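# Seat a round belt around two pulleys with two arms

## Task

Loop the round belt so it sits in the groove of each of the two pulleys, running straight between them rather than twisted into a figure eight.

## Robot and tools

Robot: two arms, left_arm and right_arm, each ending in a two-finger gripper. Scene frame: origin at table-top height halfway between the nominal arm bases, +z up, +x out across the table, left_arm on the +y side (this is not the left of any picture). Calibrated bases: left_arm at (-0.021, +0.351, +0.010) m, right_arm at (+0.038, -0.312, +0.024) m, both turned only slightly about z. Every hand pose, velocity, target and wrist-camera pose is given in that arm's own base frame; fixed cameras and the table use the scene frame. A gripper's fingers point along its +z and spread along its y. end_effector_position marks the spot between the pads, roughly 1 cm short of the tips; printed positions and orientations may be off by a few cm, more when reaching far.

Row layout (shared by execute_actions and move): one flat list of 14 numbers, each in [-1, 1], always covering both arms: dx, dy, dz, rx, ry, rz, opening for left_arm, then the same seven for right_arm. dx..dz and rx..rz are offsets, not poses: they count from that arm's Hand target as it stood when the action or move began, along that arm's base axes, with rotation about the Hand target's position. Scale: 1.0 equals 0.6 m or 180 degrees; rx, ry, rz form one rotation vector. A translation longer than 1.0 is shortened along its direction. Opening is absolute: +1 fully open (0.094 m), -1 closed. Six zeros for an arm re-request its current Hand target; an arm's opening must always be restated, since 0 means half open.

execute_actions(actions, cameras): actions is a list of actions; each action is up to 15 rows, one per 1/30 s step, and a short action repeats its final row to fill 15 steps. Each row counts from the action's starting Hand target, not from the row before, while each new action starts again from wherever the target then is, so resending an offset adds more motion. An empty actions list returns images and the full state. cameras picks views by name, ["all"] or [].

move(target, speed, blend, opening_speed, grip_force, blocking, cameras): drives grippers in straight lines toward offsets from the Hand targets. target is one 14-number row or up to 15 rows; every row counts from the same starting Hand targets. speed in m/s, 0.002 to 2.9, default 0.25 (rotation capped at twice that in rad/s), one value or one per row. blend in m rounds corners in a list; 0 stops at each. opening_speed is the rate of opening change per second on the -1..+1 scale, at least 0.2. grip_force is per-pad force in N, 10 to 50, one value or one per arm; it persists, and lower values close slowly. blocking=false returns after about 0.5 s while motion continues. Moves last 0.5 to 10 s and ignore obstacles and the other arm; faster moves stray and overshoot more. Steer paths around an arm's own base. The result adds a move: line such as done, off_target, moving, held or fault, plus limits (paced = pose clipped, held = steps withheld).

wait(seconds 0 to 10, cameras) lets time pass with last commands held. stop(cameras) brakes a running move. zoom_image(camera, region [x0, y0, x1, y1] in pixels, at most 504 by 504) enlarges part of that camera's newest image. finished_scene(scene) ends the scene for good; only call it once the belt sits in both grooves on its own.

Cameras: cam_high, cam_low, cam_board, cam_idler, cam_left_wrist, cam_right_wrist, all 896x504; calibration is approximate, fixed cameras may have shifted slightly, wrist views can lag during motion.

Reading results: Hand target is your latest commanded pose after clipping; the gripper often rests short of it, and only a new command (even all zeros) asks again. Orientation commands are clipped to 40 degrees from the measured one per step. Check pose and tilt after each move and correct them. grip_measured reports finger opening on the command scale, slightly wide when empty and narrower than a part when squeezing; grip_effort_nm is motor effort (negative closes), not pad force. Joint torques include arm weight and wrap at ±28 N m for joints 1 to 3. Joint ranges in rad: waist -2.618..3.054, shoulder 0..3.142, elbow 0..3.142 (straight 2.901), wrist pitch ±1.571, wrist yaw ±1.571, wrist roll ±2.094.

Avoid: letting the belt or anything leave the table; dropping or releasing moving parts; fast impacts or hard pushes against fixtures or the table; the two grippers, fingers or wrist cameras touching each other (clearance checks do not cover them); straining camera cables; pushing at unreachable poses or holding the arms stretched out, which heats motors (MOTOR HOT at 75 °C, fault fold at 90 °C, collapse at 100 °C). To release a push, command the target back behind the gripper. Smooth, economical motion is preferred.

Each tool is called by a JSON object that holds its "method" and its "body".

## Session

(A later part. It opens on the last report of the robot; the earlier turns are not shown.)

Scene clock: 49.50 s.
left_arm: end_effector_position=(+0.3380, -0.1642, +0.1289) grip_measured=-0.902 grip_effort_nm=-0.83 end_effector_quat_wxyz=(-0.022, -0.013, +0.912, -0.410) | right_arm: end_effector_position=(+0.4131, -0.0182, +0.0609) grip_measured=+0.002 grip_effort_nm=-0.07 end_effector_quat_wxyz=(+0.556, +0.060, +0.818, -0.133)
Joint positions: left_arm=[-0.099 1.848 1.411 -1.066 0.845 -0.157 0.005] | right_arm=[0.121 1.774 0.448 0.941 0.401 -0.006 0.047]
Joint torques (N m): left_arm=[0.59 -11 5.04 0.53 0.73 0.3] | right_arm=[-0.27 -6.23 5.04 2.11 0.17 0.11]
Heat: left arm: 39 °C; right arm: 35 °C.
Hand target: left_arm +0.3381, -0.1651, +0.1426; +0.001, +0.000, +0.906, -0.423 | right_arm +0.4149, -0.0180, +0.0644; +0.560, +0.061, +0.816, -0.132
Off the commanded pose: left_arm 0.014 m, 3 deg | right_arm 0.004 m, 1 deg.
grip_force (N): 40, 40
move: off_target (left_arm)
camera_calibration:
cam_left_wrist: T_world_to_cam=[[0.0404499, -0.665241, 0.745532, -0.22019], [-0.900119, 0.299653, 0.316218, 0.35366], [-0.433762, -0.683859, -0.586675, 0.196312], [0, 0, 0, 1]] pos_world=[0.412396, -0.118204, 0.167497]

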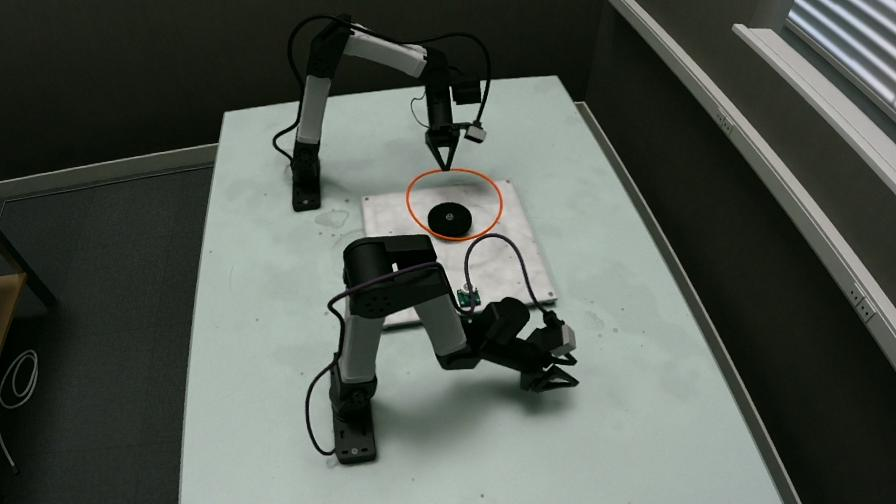

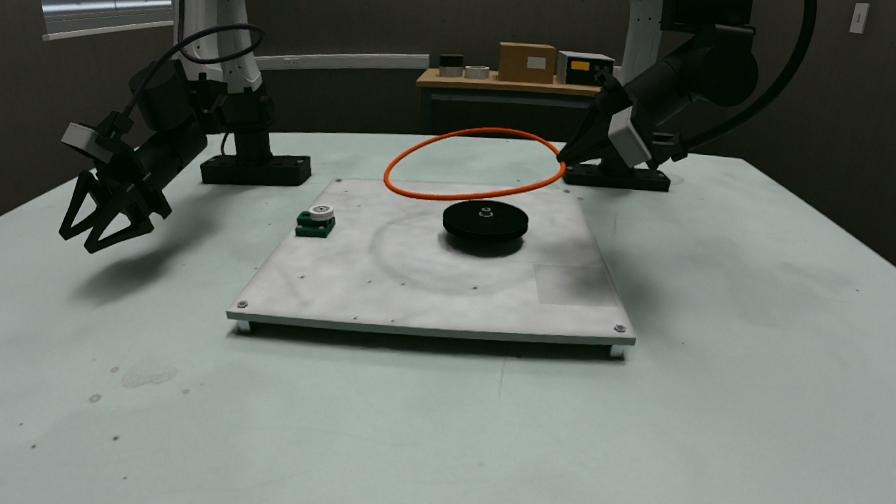

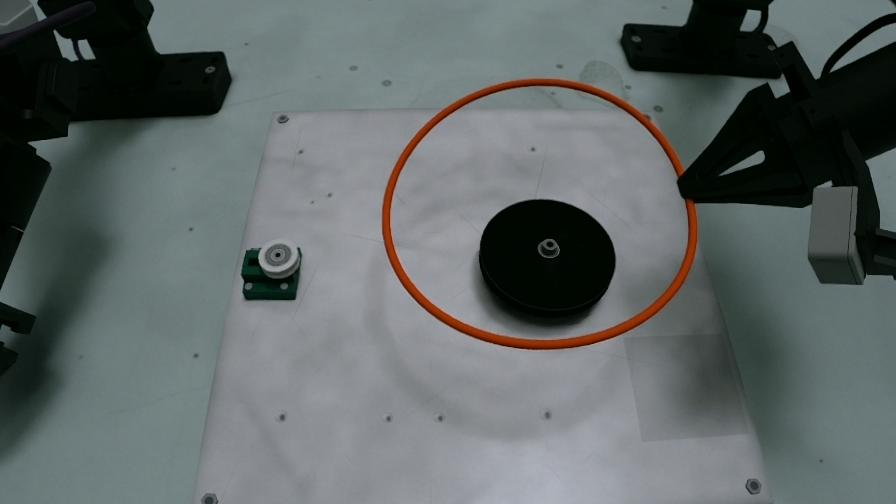

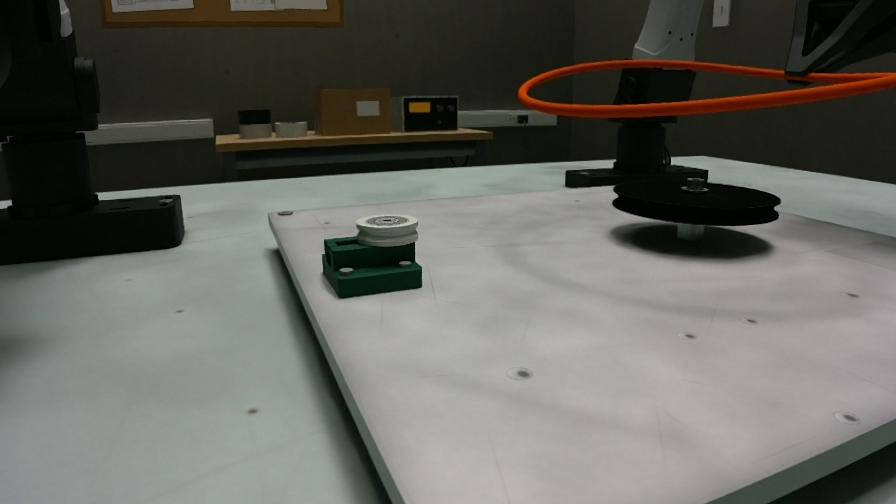

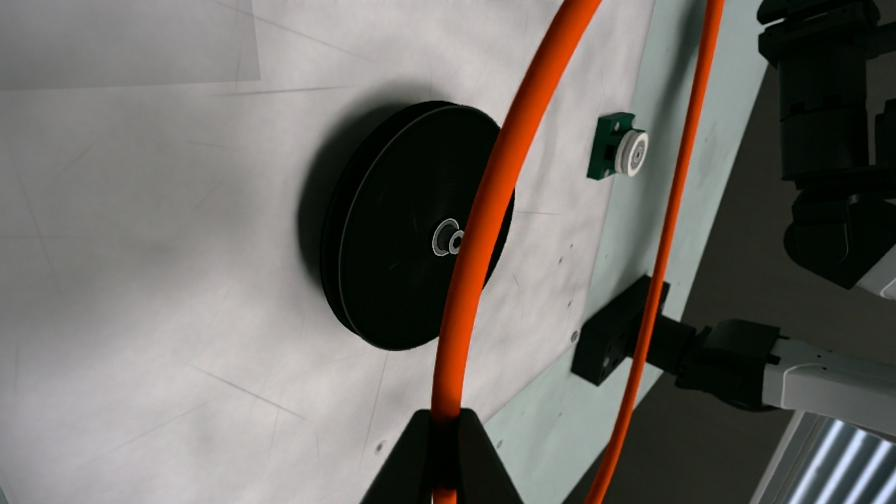

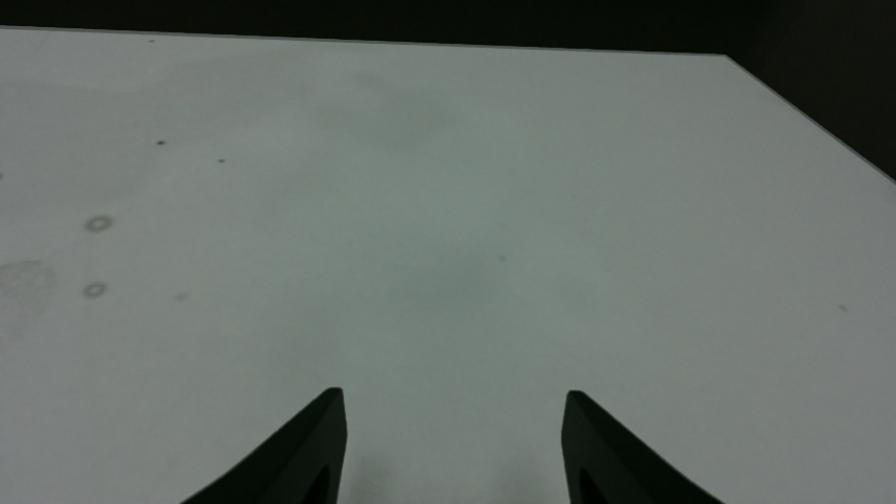

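{"method": "move", "body": {"target": [[0,0,0,0,0,0,-1,-0.05,0,0.25,0.1,0.12,0.06,-0.3],[0,0,0,0,0,0,-1,-0.225,0.42,0.19,0.312,0.3486,0.195,-0.3]], "blend": 0.05, "cameras": ["all"]}}

Scene clock: 55.50 s.
left_arm: end_effector_position=(+0.3380, -0.1643, +0.1290) grip_measured=-0.902 grip_effort_nm=-0.83 end_effector_quat_wxyz=(-0.022, -0.013, +0.911, -0.411) | right_arm: end_effector_position=(+0.2755, +0.2283, +0.1723) grip_measured=-0.298 grip_effort_nm=-0.07 end_effector_quat_wxyz=(-0.004, +0.003, +0.925, +0.380)
Joint positions: left_arm=[-0.099 1.848 1.411 -1.066 0.846 -0.157 0.005] | right_arm=[0.366 1.569 1.283 -0.95 -0.719 0.5 0.033]
Joint torques (N m): left_arm=[0.59 -11 5.04 0.53 0.7 0.3] | right_arm=[0.27 -5.08 8.09 1.09 -0.53 0.12]
Heat: left arm: 39 °C; right arm: 35 °C.
Hand target: left_arm +0.3381, -0.1651, +0.1426; +0.001, +0.000, +0.906, -0.423 | right_arm +0.2799, +0.2340, +0.1783; +0.000, -0.001, +0.921, +0.390
Off the commanded pose: left_arm 0.014 m, 3 deg | right_arm 0.009 m, 1 deg.
grip_force (N): 40, 40
move: off_target (left_arm)
camera_calibration:
cam_left_wrist: T_world_to_cam=[[0.0401868, -0.664674, 0.746052, -0.220177], [-0.900216, 0.299915, 0.315692, 0.353788], [-0.433585, -0.684294, -0.586298, 0.196184], [0, 0, 0, 1]] pos_world=[0.412396, -0.118205, 0.167598]
cam_right_wrist: T_world_to_cam=[[-0.00821361, -0.712939, -0.701178, 0.287777], [-0.906025, -0.291413, 0.306914, 0.302011], [-0.423143, 0.637806, -0.643547, 0.172695], [0, 0, 0, 1]] pos_world=[0.349069, 0.183031, 0.220229]

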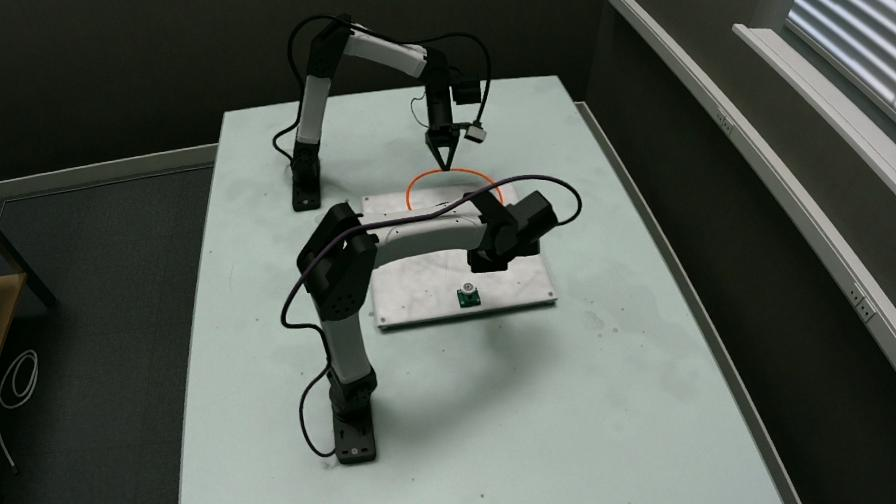

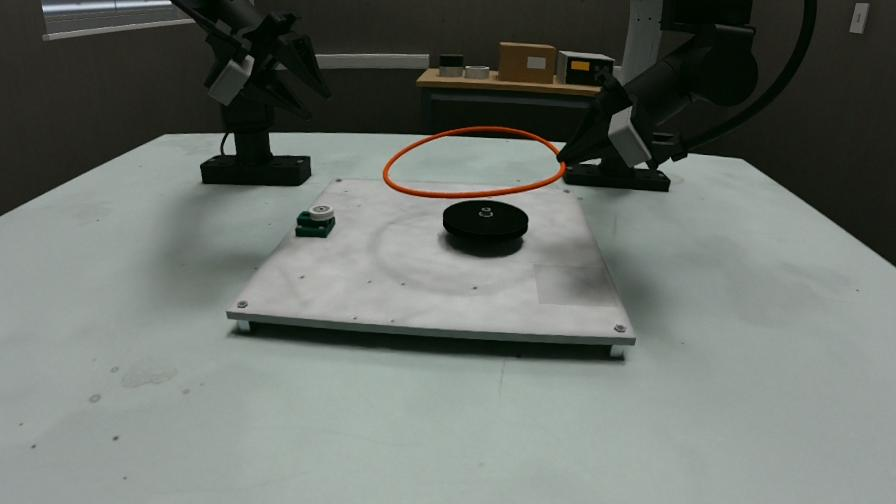

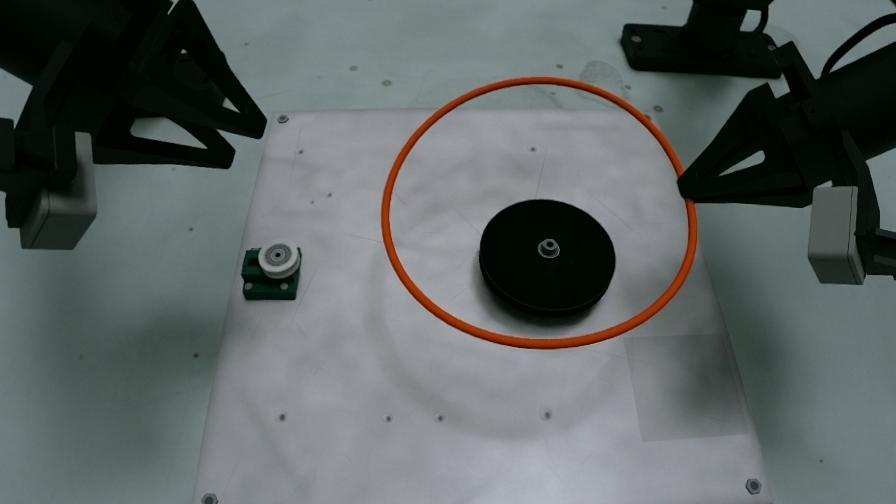

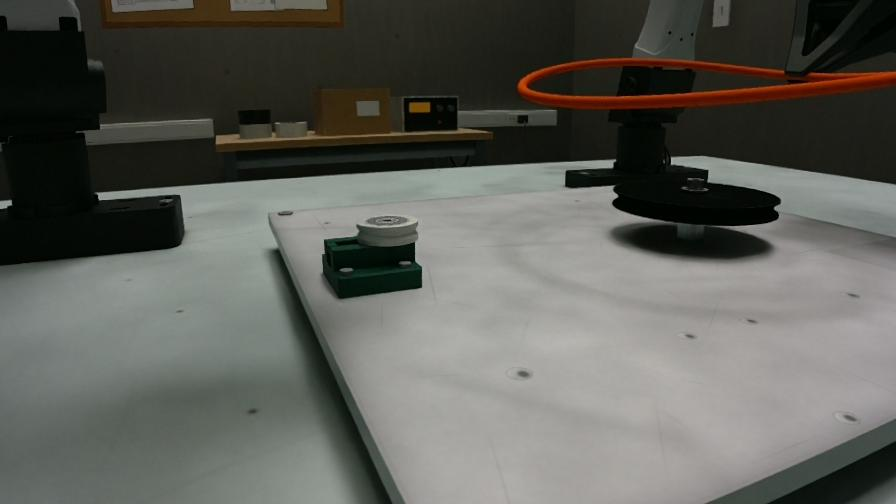

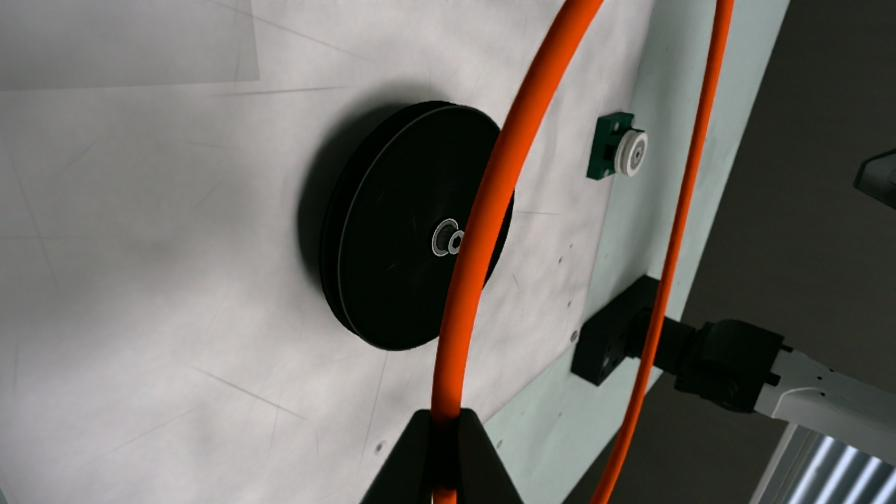

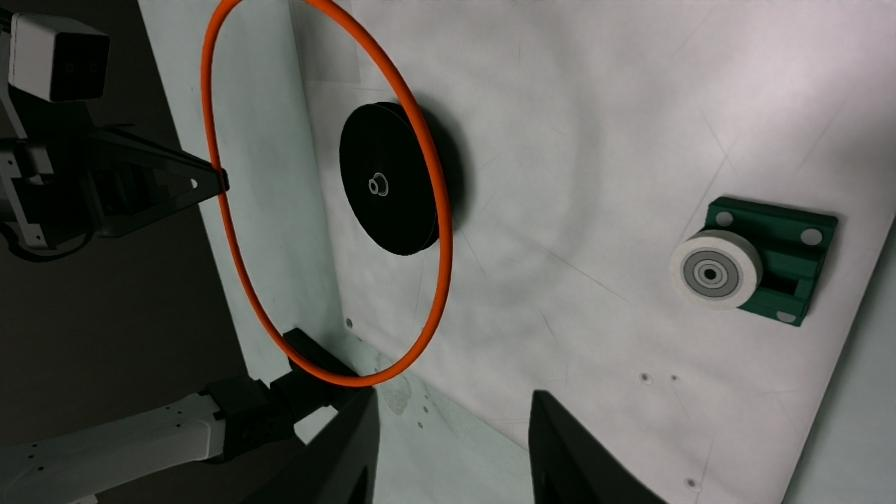

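{"method": "move", "body": {"target": [0,0,0,0,0,0,-1,0.004,0.07,-0.063,0,0,0,-0.3], "cameras": ["cam_right_wrist","cam_board","cam_low","cam_idler"]}}

Scene clock: 58.03 s.
left_arm: end_effector_position=(+0.3380, -0.1643, +0.1290) grip_measured=-0.902 grip_effort_nm=-0.83 end_effector_quat_wxyz=(-0.022, -0.013, +0.911, -0.411) | right_arm: end_effector_position=(+0.2815, +0.2763, +0.1473) grip_measured=-0.298 grip_effort_nm=-0.07 end_effector_quat_wxyz=(+0.000, -0.005, +0.918, +0.397)
Joint positions: left_arm=[-0.099 1.848 1.411 -1.066 0.846 -0.157 0.005] | right_arm=[0.487 1.64 1.224 -0.697 -0.703 0.646 0.033]
Joint torques (N m): left_arm=[0.58 -11 5.03 0.53 0.71 0.3] | right_arm=[-0.03 -5.96 5.94 1.36 -0.17 0.15]
Heat: left arm: 40 °C; right arm: 35 °C.
Hand target: left_arm +0.3381, -0.1651, +0.1426; +0.001, +0.000, +0.906, -0.423 | right_arm +0.2823, +0.2760, +0.1407; +0.000, -0.001, +0.921, +0.391
Off the commanded pose: left_arm 0.014 m, 3 deg | right_arm 0.007 m, 1 deg.
grip_force (N): 40, 40
move: off_target (left_arm)
camera_calibration:
cam_right_wrist: T_world_to_cam=[[0.0105961, -0.686398, -0.727149, 0.29576], [-0.906376, -0.31373, 0.28294, 0.338952], [-0.422338, 0.656072, -0.625459, 0.120671], [0, 0, 0, 1]] pos_world=[0.355048, 0.23018, 0.194633]
Images, in order (width x height): cam_low 896x504, cam_board 896x504, cam_idler 896x504, cam_right_wrist 896x504.

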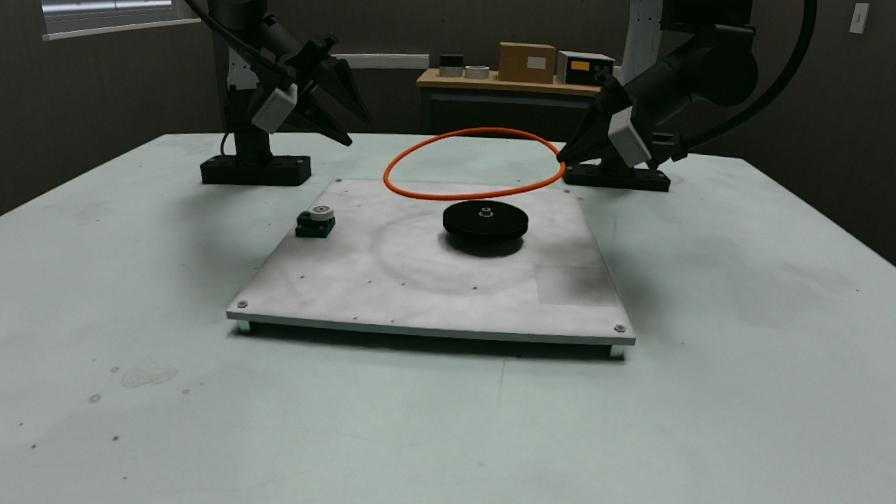

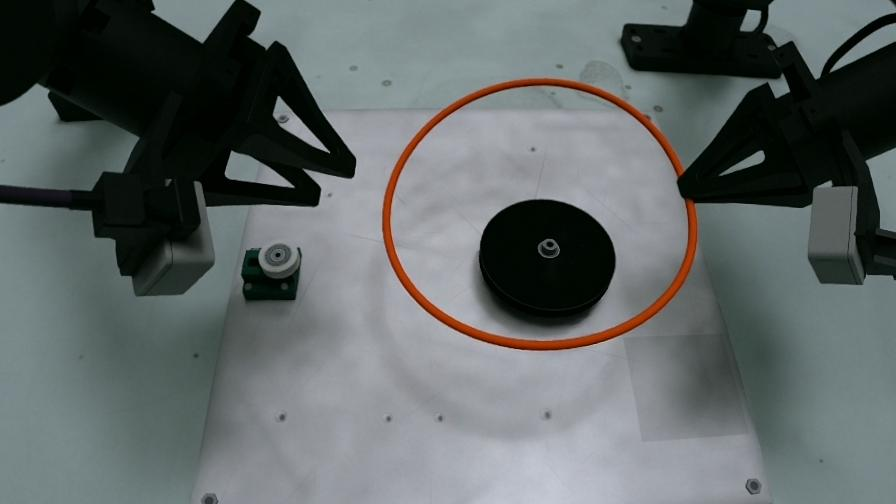

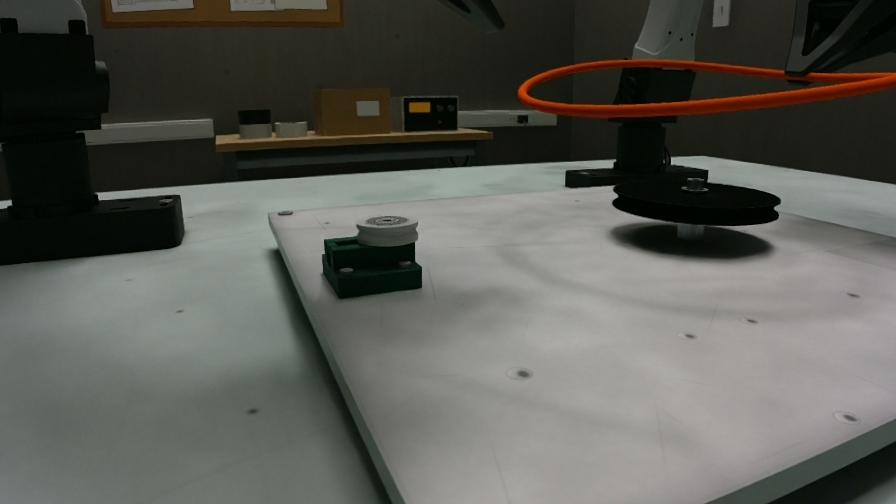

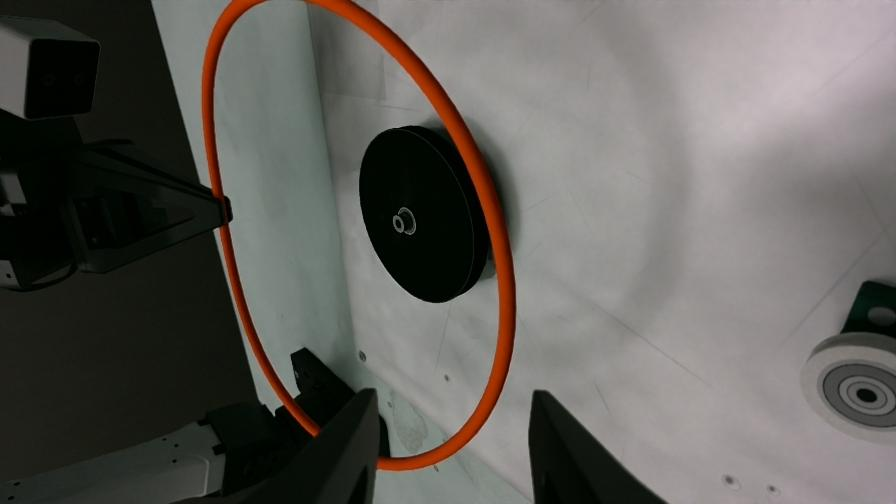

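{"method": "move", "body": {"target": [[0,0,0,0,0,0,-1,0.003,-0.017,-0.0175,0,0,0,0.0],[0,0,0,0,0,0,-1,0.005,0.006,-0.037,0,0,0,0.0]], "speed": 0.1, "cameras": ["cam_right_wrist","cam_board","cam_low","cam_idler"]}}

Scene clock: 60.67 s.
left_arm: end_effector_position=(+0.3380, -0.1643, +0.1290) grip_measured=-0.902 grip_effort_nm=-0.83 end_effector_quat_wxyz=(-0.022, -0.013, +0.911, -0.411) | right_arm: end_effector_position=(+0.2848, +0.2800, +0.1261) grip_measured=-0.002 grip_effort_nm=0.11 end_effector_quat_wxyz=(+0.001, -0.005, +0.917, +0.398)
Joint positions: left_arm=[-0.099 1.848 1.411 -1.066 0.846 -0.157 0.005] | right_arm=[0.492 1.672 1.172 -0.605 -0.7 0.653 0.047]
Joint torques (N m): left_arm=[0.59 -11 5.04 0.53 0.71 0.3] | right_arm=[0.2 -5.87 5.56 1.33 -0.18 0.13]
Heat: left arm: 40 °C; right arm: 35 °C.
Hand target: left_arm +0.3381, -0.1651, +0.1426; +0.001, +0.000, +0.906, -0.423 | right_arm +0.2853, +0.2797, +0.1186; +0.000, -0.001, +0.921, +0.391
Off the commanded pose: left_arm 0.014 m, 3 deg | right_arm 0.008 m, 1 deg.
grip_force (N): 40, 40
move: off_target (left_arm)
camera_calibration:
cam_right_wrist: T_world_to_cam=[[0.0115442, -0.685514, -0.727968, 0.28245], [-0.906971, -0.31372, 0.281042, 0.349488], [-0.421036, 0.657001, -0.625363, 0.105764], [0, 0, 0, 1]] pos_world=[0.358245, 0.233778, 0.173534]
Images, in order (width x height): cam_low 896x504, cam_board 896x504, cam_idler 896x504, cam_right_wrist 896x504.

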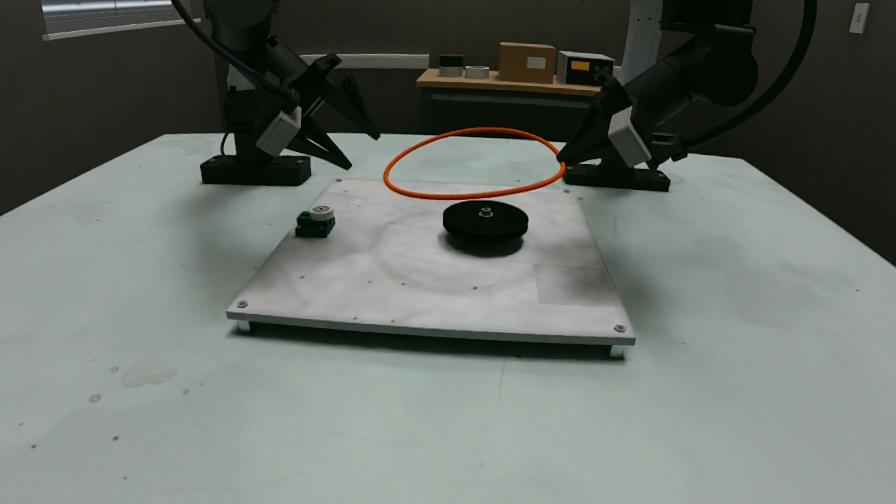

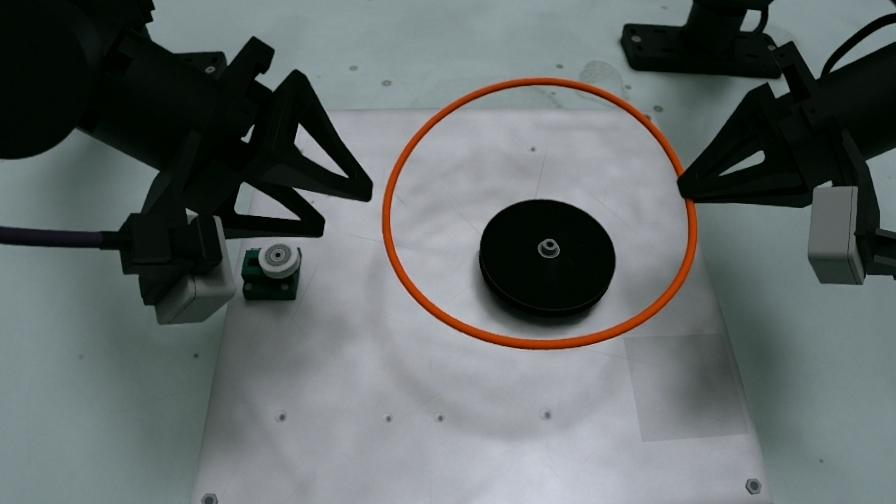

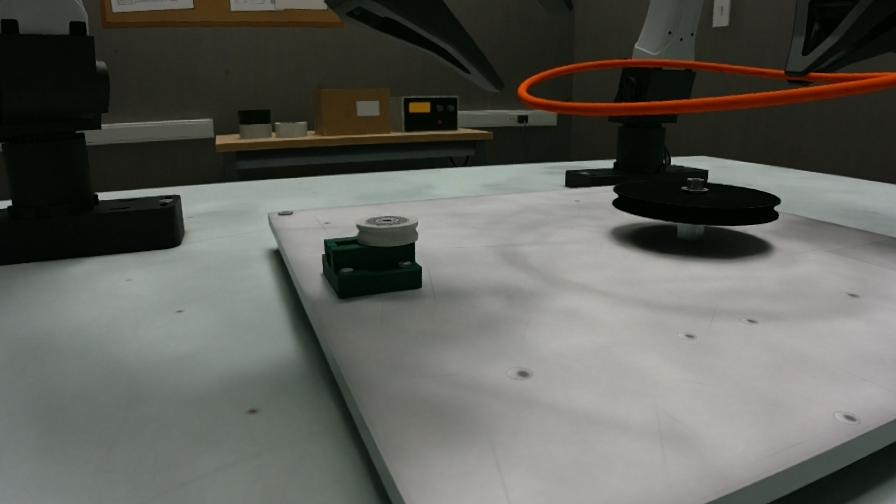

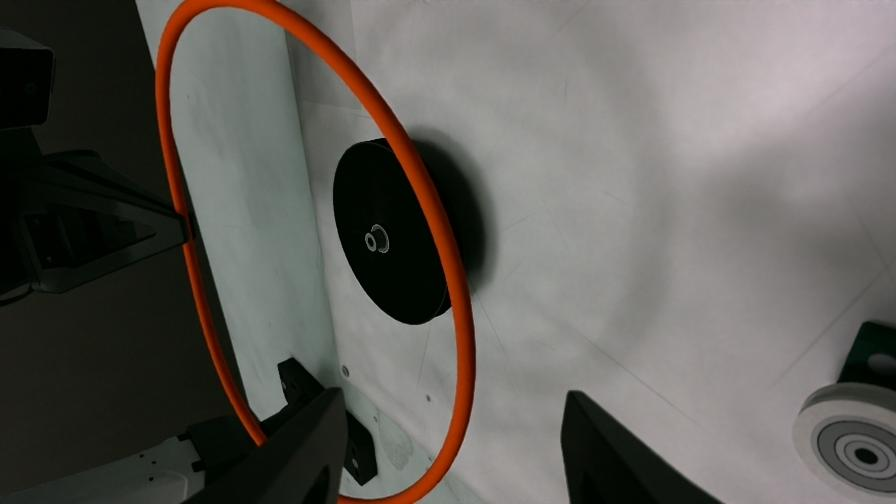

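{"method": "move", "body": {"target": [0,0,0,0,0,0,-1,0.008,0.02,-0.019,0,0,0,0.0], "speed": 0.06, "cameras": ["cam_right_wrist","cam_board","cam_low","cam_idler"]}}

Scene clock: 62.47 s.
left_arm: end_effector_position=(+0.3380, -0.1643, +0.1290) grip_measured=-0.902 grip_effort_nm=-0.83 end_effector_quat_wxyz=(-0.022, -0.013, +0.911, -0.411) | right_arm: end_effector_position=(+0.2896, +0.2910, +0.1146) grip_measured=-0.002 grip_effort_nm=0.11 end_effector_quat_wxyz=(+0.001, -0.004, +0.918, +0.398)
Joint positions: left_arm=[-0.099 1.848 1.411 -1.066 0.846 -0.157 0.005] | right_arm=[0.515 1.716 1.172 -0.545 -0.69 0.681 0.047]
Joint torques (N m): left_arm=[0.59 -11 5.04 0.53 0.71 0.3] | right_arm=[0.21 -5.91 5.85 1.39 -0.12 0.15]
Heat: left arm: 40 °C; right arm: 35 °C.
Hand target: left_arm +0.3381, -0.1651, +0.1426; +0.001, +0.000, +0.906, -0.423 | right_arm +0.2901, +0.2917, +0.1071; +0.000, -0.001, +0.921, +0.391
Off the commanded pose: left_arm 0.014 m, 3 deg | right_arm 0.007 m, 1 deg.
grip_force (N): 40, 40
move: off_target (left_arm)
camera_calibration:
cam_right_wrist: T_world_to_cam=[[0.0095245, -0.685782, -0.727744, 0.28211], [-0.907129, -0.312149, 0.282278, 0.360024], [-0.420746, 0.657469, -0.625066, 0.0930393], [0, 0, 0, 1]] pos_world=[0.363047, 0.244677, 0.161833]
Images, in order (width x height): cam_low 896x504, cam_board 896x504, cam_idler 896x504, cam_right_wrist 896x504.

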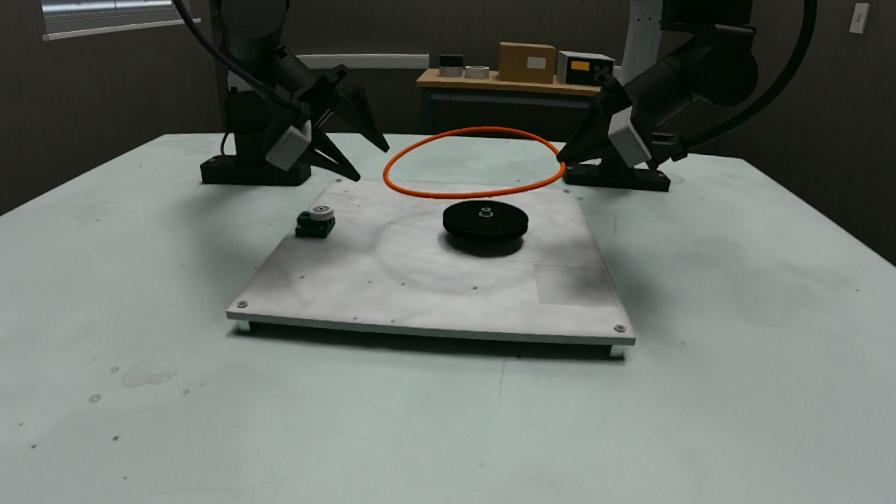

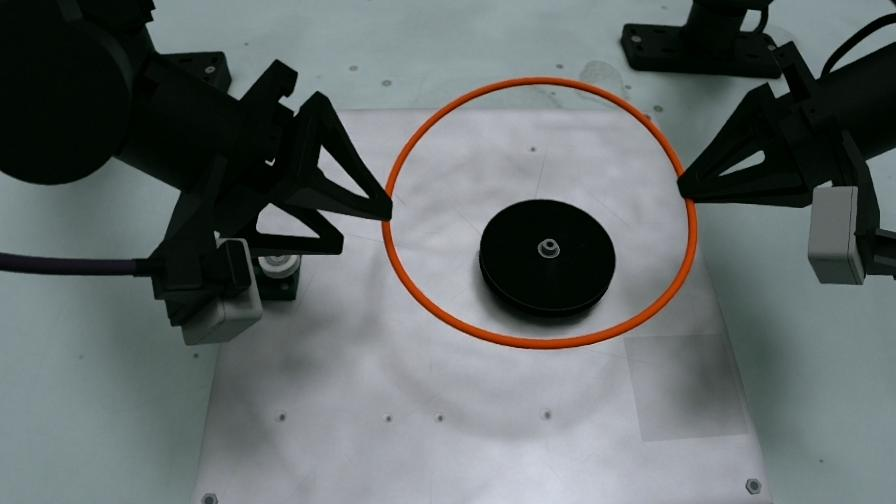

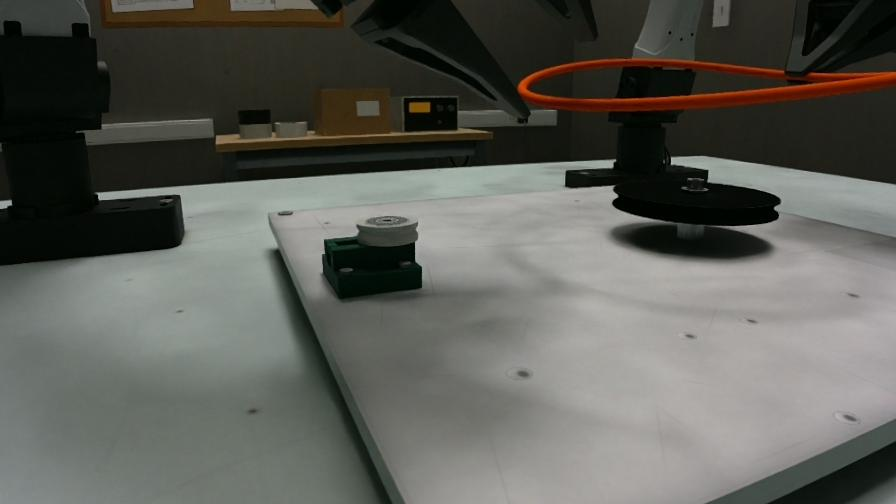

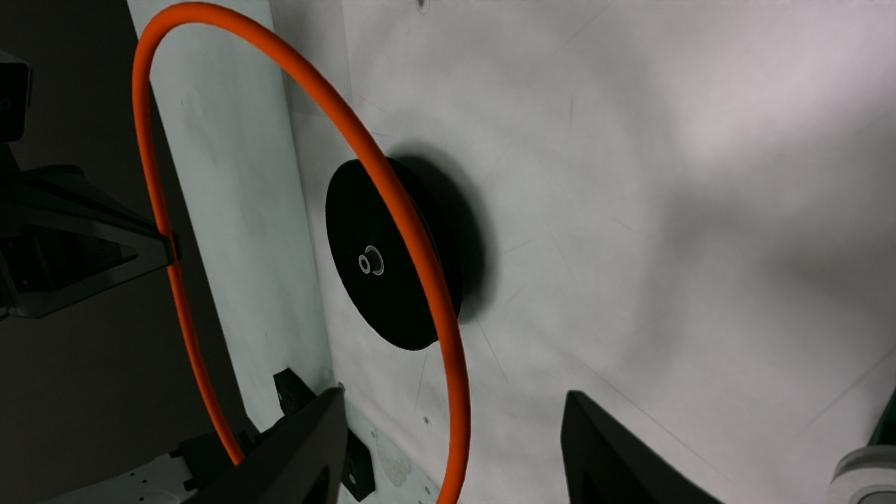

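{"method": "move", "body": {"target": [[0,0,0,0,0,0,-1,0,0.011,-0.009,0,0,0,0.0],[0,0,0,0,0,0,-1,0,0.011,-0.009,0,0,0,-1]], "speed": 0.06, "cameras": ["cam_right_wrist","cam_board","cam_low","cam_idler"]}}

Scene clock: 65.90 s.
left_arm: end_effector_position=(+0.3380, -0.1643, +0.1290) grip_measured=-0.902 grip_effort_nm=-0.82 end_effector_quat_wxyz=(-0.022, -0.013, +0.911, -0.411) | right_arm: end_effector_position=(+0.2910, +0.2981, +0.1113) grip_measured=-0.990 grip_effort_nm=-0.51 end_effector_quat_wxyz=(+0.003, -0.005, +0.917, +0.399)
Joint positions: left_arm=[-0.099 1.848 1.411 -1.066 0.846 -0.157 0.005] | right_arm=[0.531 1.731 1.172 -0.512 -0.682 0.7 0]
Joint torques (N m): left_arm=[0.59 -11 5.04 0.53 0.71 0.3] | right_arm=[0.53 -6.08 5.46 1.41 -0.13 0.12]
Heat: left arm: 40 °C; right arm: 35 °C.
Hand target: left_arm +0.3381, -0.1651, +0.1426; +0.001, +0.000, +0.906, -0.423 | right_arm +0.2901, +0.2982, +0.1017; +0.000, -0.001, +0.921, +0.391
Off the commanded pose: left_arm 0.014 m, 3 deg | right_arm 0.010 m, 1 deg.
grip_force (N): 40, 40
move: off_target (left_arm)
camera_calibration:
cam_right_wrist: T_world_to_cam=[[0.0126097, -0.683731, -0.729625, 0.283307], [-0.908679, -0.312361, 0.277009, 0.365466], [-0.417306, 0.659502, -0.625231, 0.0853553], [0, 0, 0, 1]] pos_world=[0.364138, 0.251571, 0.158837]
Images, in order (width x height): cam_low 896x504, cam_board 896x504, cam_idler 896x504, cam_right_wrist 896x504.

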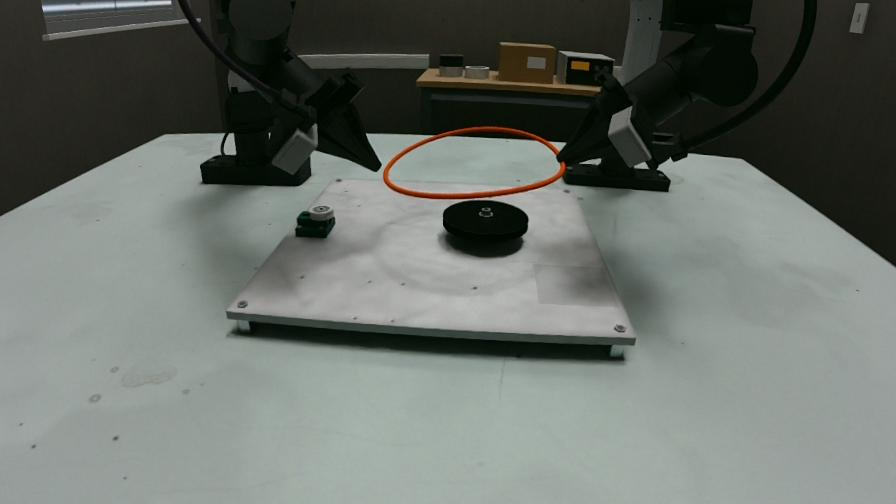

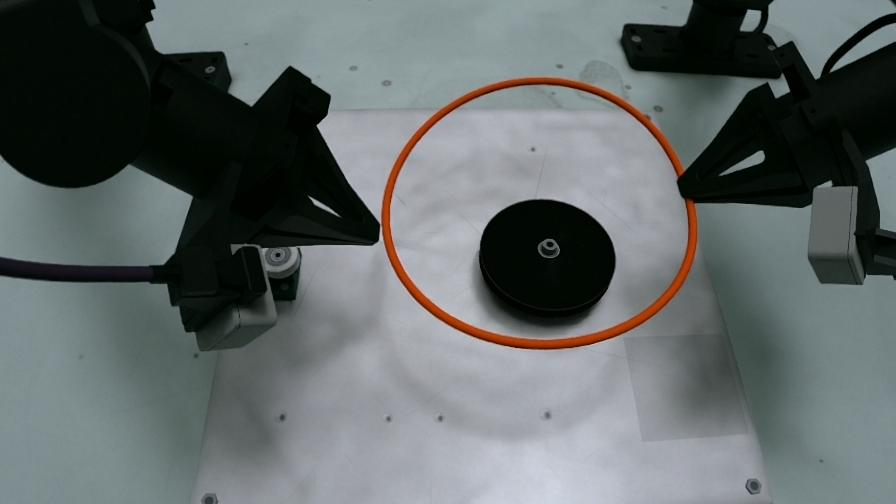

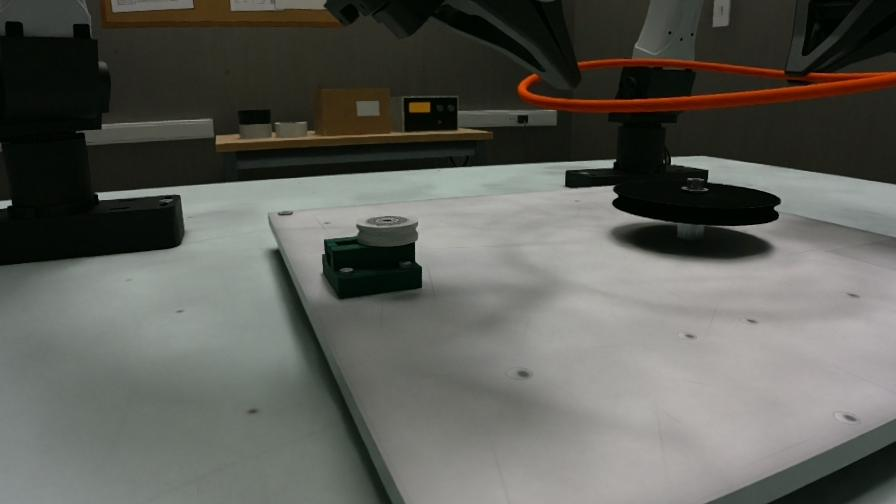

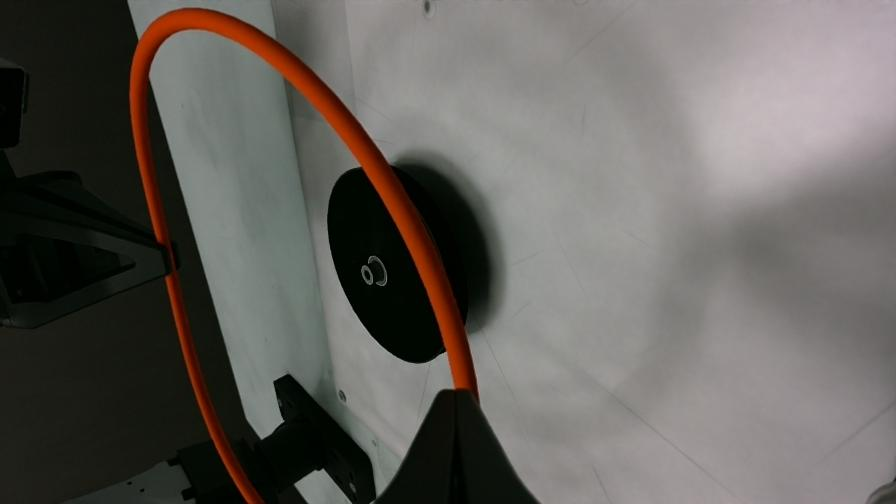

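{"method": "move", "body": {"target": [[0,0,0,0,0,0,-1,0,-0.022,0.02,0,0,0,-1],[0,0,0,0,0,0,-1,0,-0.022,0.02,0,0,0,-0.1],[0,0,0,0,0,0,-1,-0.018,0.016,-0.017,0,0,0,-0.1]], "speed": 0.06, "cameras": ["cam_right_wrist","cam_board","cam_low","cam_idler"]}}

{"method": "zoom_image", "body": {"camera": "cam_idler", "region": [420, 0, 700, 160]}}

{"method": "zoom_image", "body": {"camera": "cam_low", "region": [300, 80, 580, 240]}}

Scene clock: 71.13 s.
left_arm: end_effector_position=(+0.3380, -0.1643, +0.1290) grip_measured=-0.902 grip_effort_nm=-0.83 end_effector_quat_wxyz=(-0.022, -0.013, +0.911, -0.411) | right_arm: end_effector_position=(+0.2799, +0.3085, +0.0992) grip_measured=-0.102 grip_effort_nm=0.11 end_effector_quat_wxyz=(+0.000, -0.005, +0.917, +0.398)
Joint positions: left_arm=[-0.099 1.848 1.411 -1.066 0.846 -0.157 0.005] | right_arm=[0.574 1.731 1.119 -0.436 -0.662 0.746 0.042]
Joint torques (N m): left_arm=[0.61 -10.99 5.04 0.53 0.71 0.3] | right_arm=[0.17 -6.39 5.29 1.45 -0.11 0.09]
Heat: left arm: 40 °C; right arm: 35 °C.
Hand target: left_arm +0.3381, -0.1651, +0.1426; +0.001, +0.000, +0.906, -0.423 | right_arm +0.2794, +0.3078, +0.0915; +0.000, -0.001, +0.921, +0.391
Off the commanded pose: left_arm 0.014 m, 3 deg | right_arm 0.008 m, 1 deg.
grip_force (N): 40, 40
move: off_target (left_arm)
camera_calibration:
cam_right_wrist: T_world_to_cam=[[0.0108474, -0.685457, -0.728033, 0.282628], [-0.906508, -0.314043, 0.282171, 0.361331], [-0.422049, 0.656907, -0.624778, 0.0683884], [0, 0, 0, 1]] pos_world=[0.353347, 0.262278, 0.146533]
Images, in order (width x height): cam_low 896x504, cam_board 896x504, cam_idler 896x504, cam_right_wrist 896x504.

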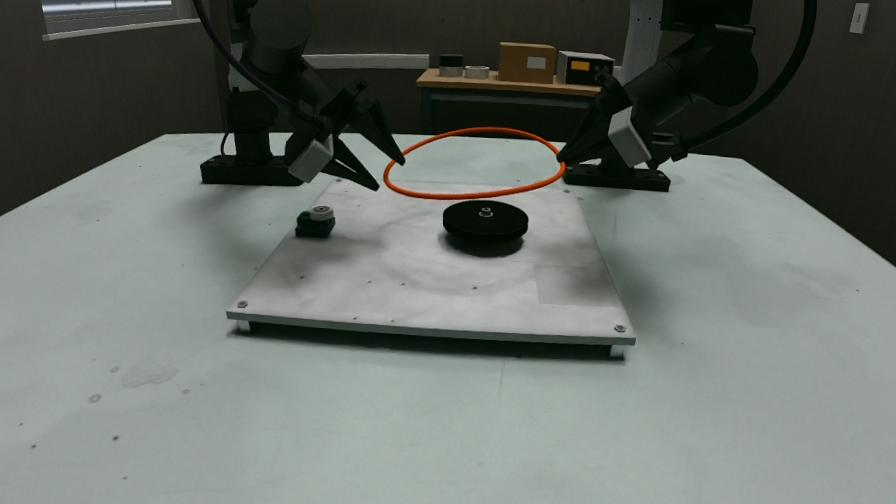

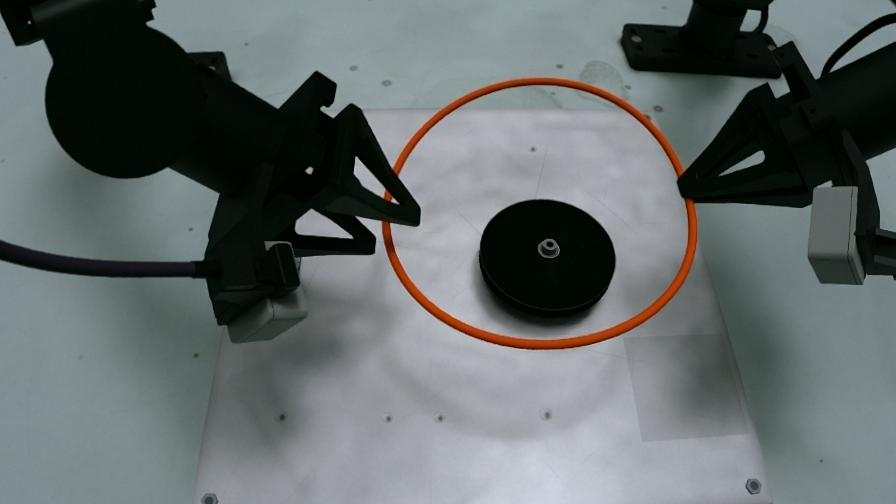

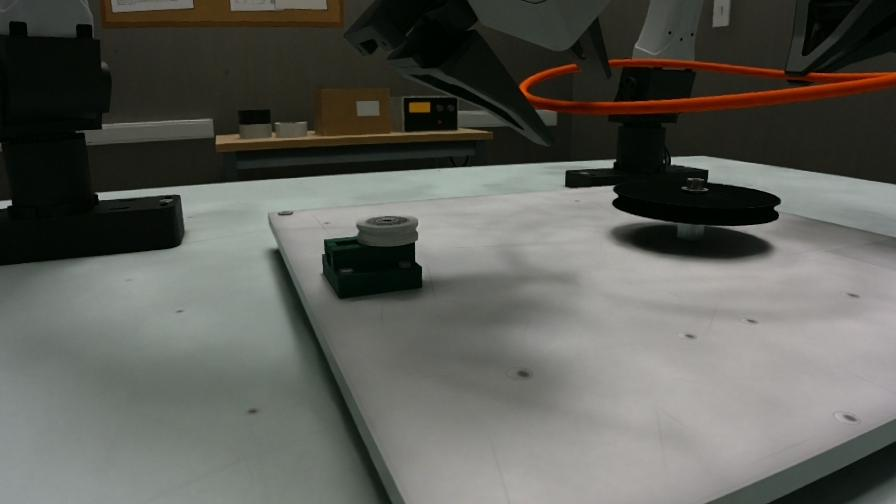

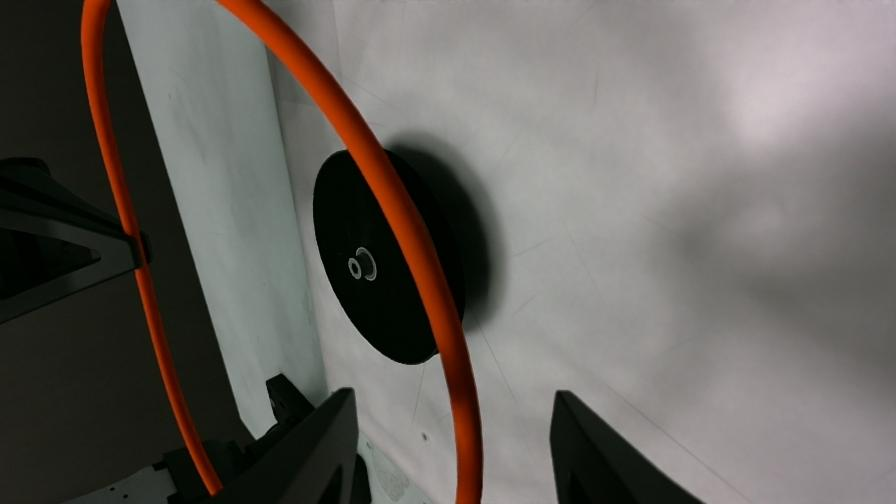

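Scaled by 1.800 from the camera's 896x504 image, which has a finer 1280x720 frame.

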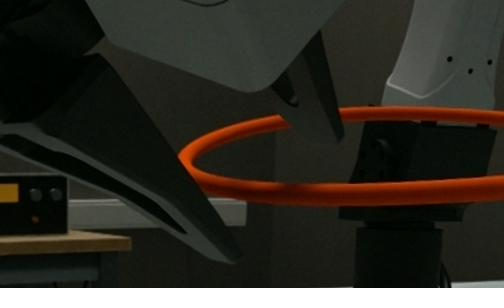

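Scaled by 1.800 from the camera's 896x504 image, which has a finer 1280x720 frame.

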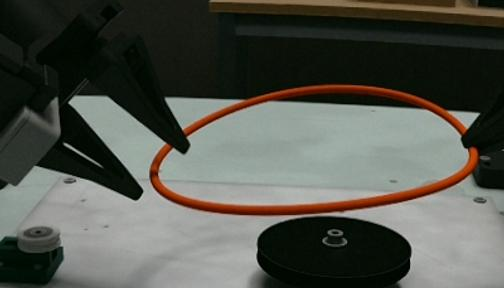

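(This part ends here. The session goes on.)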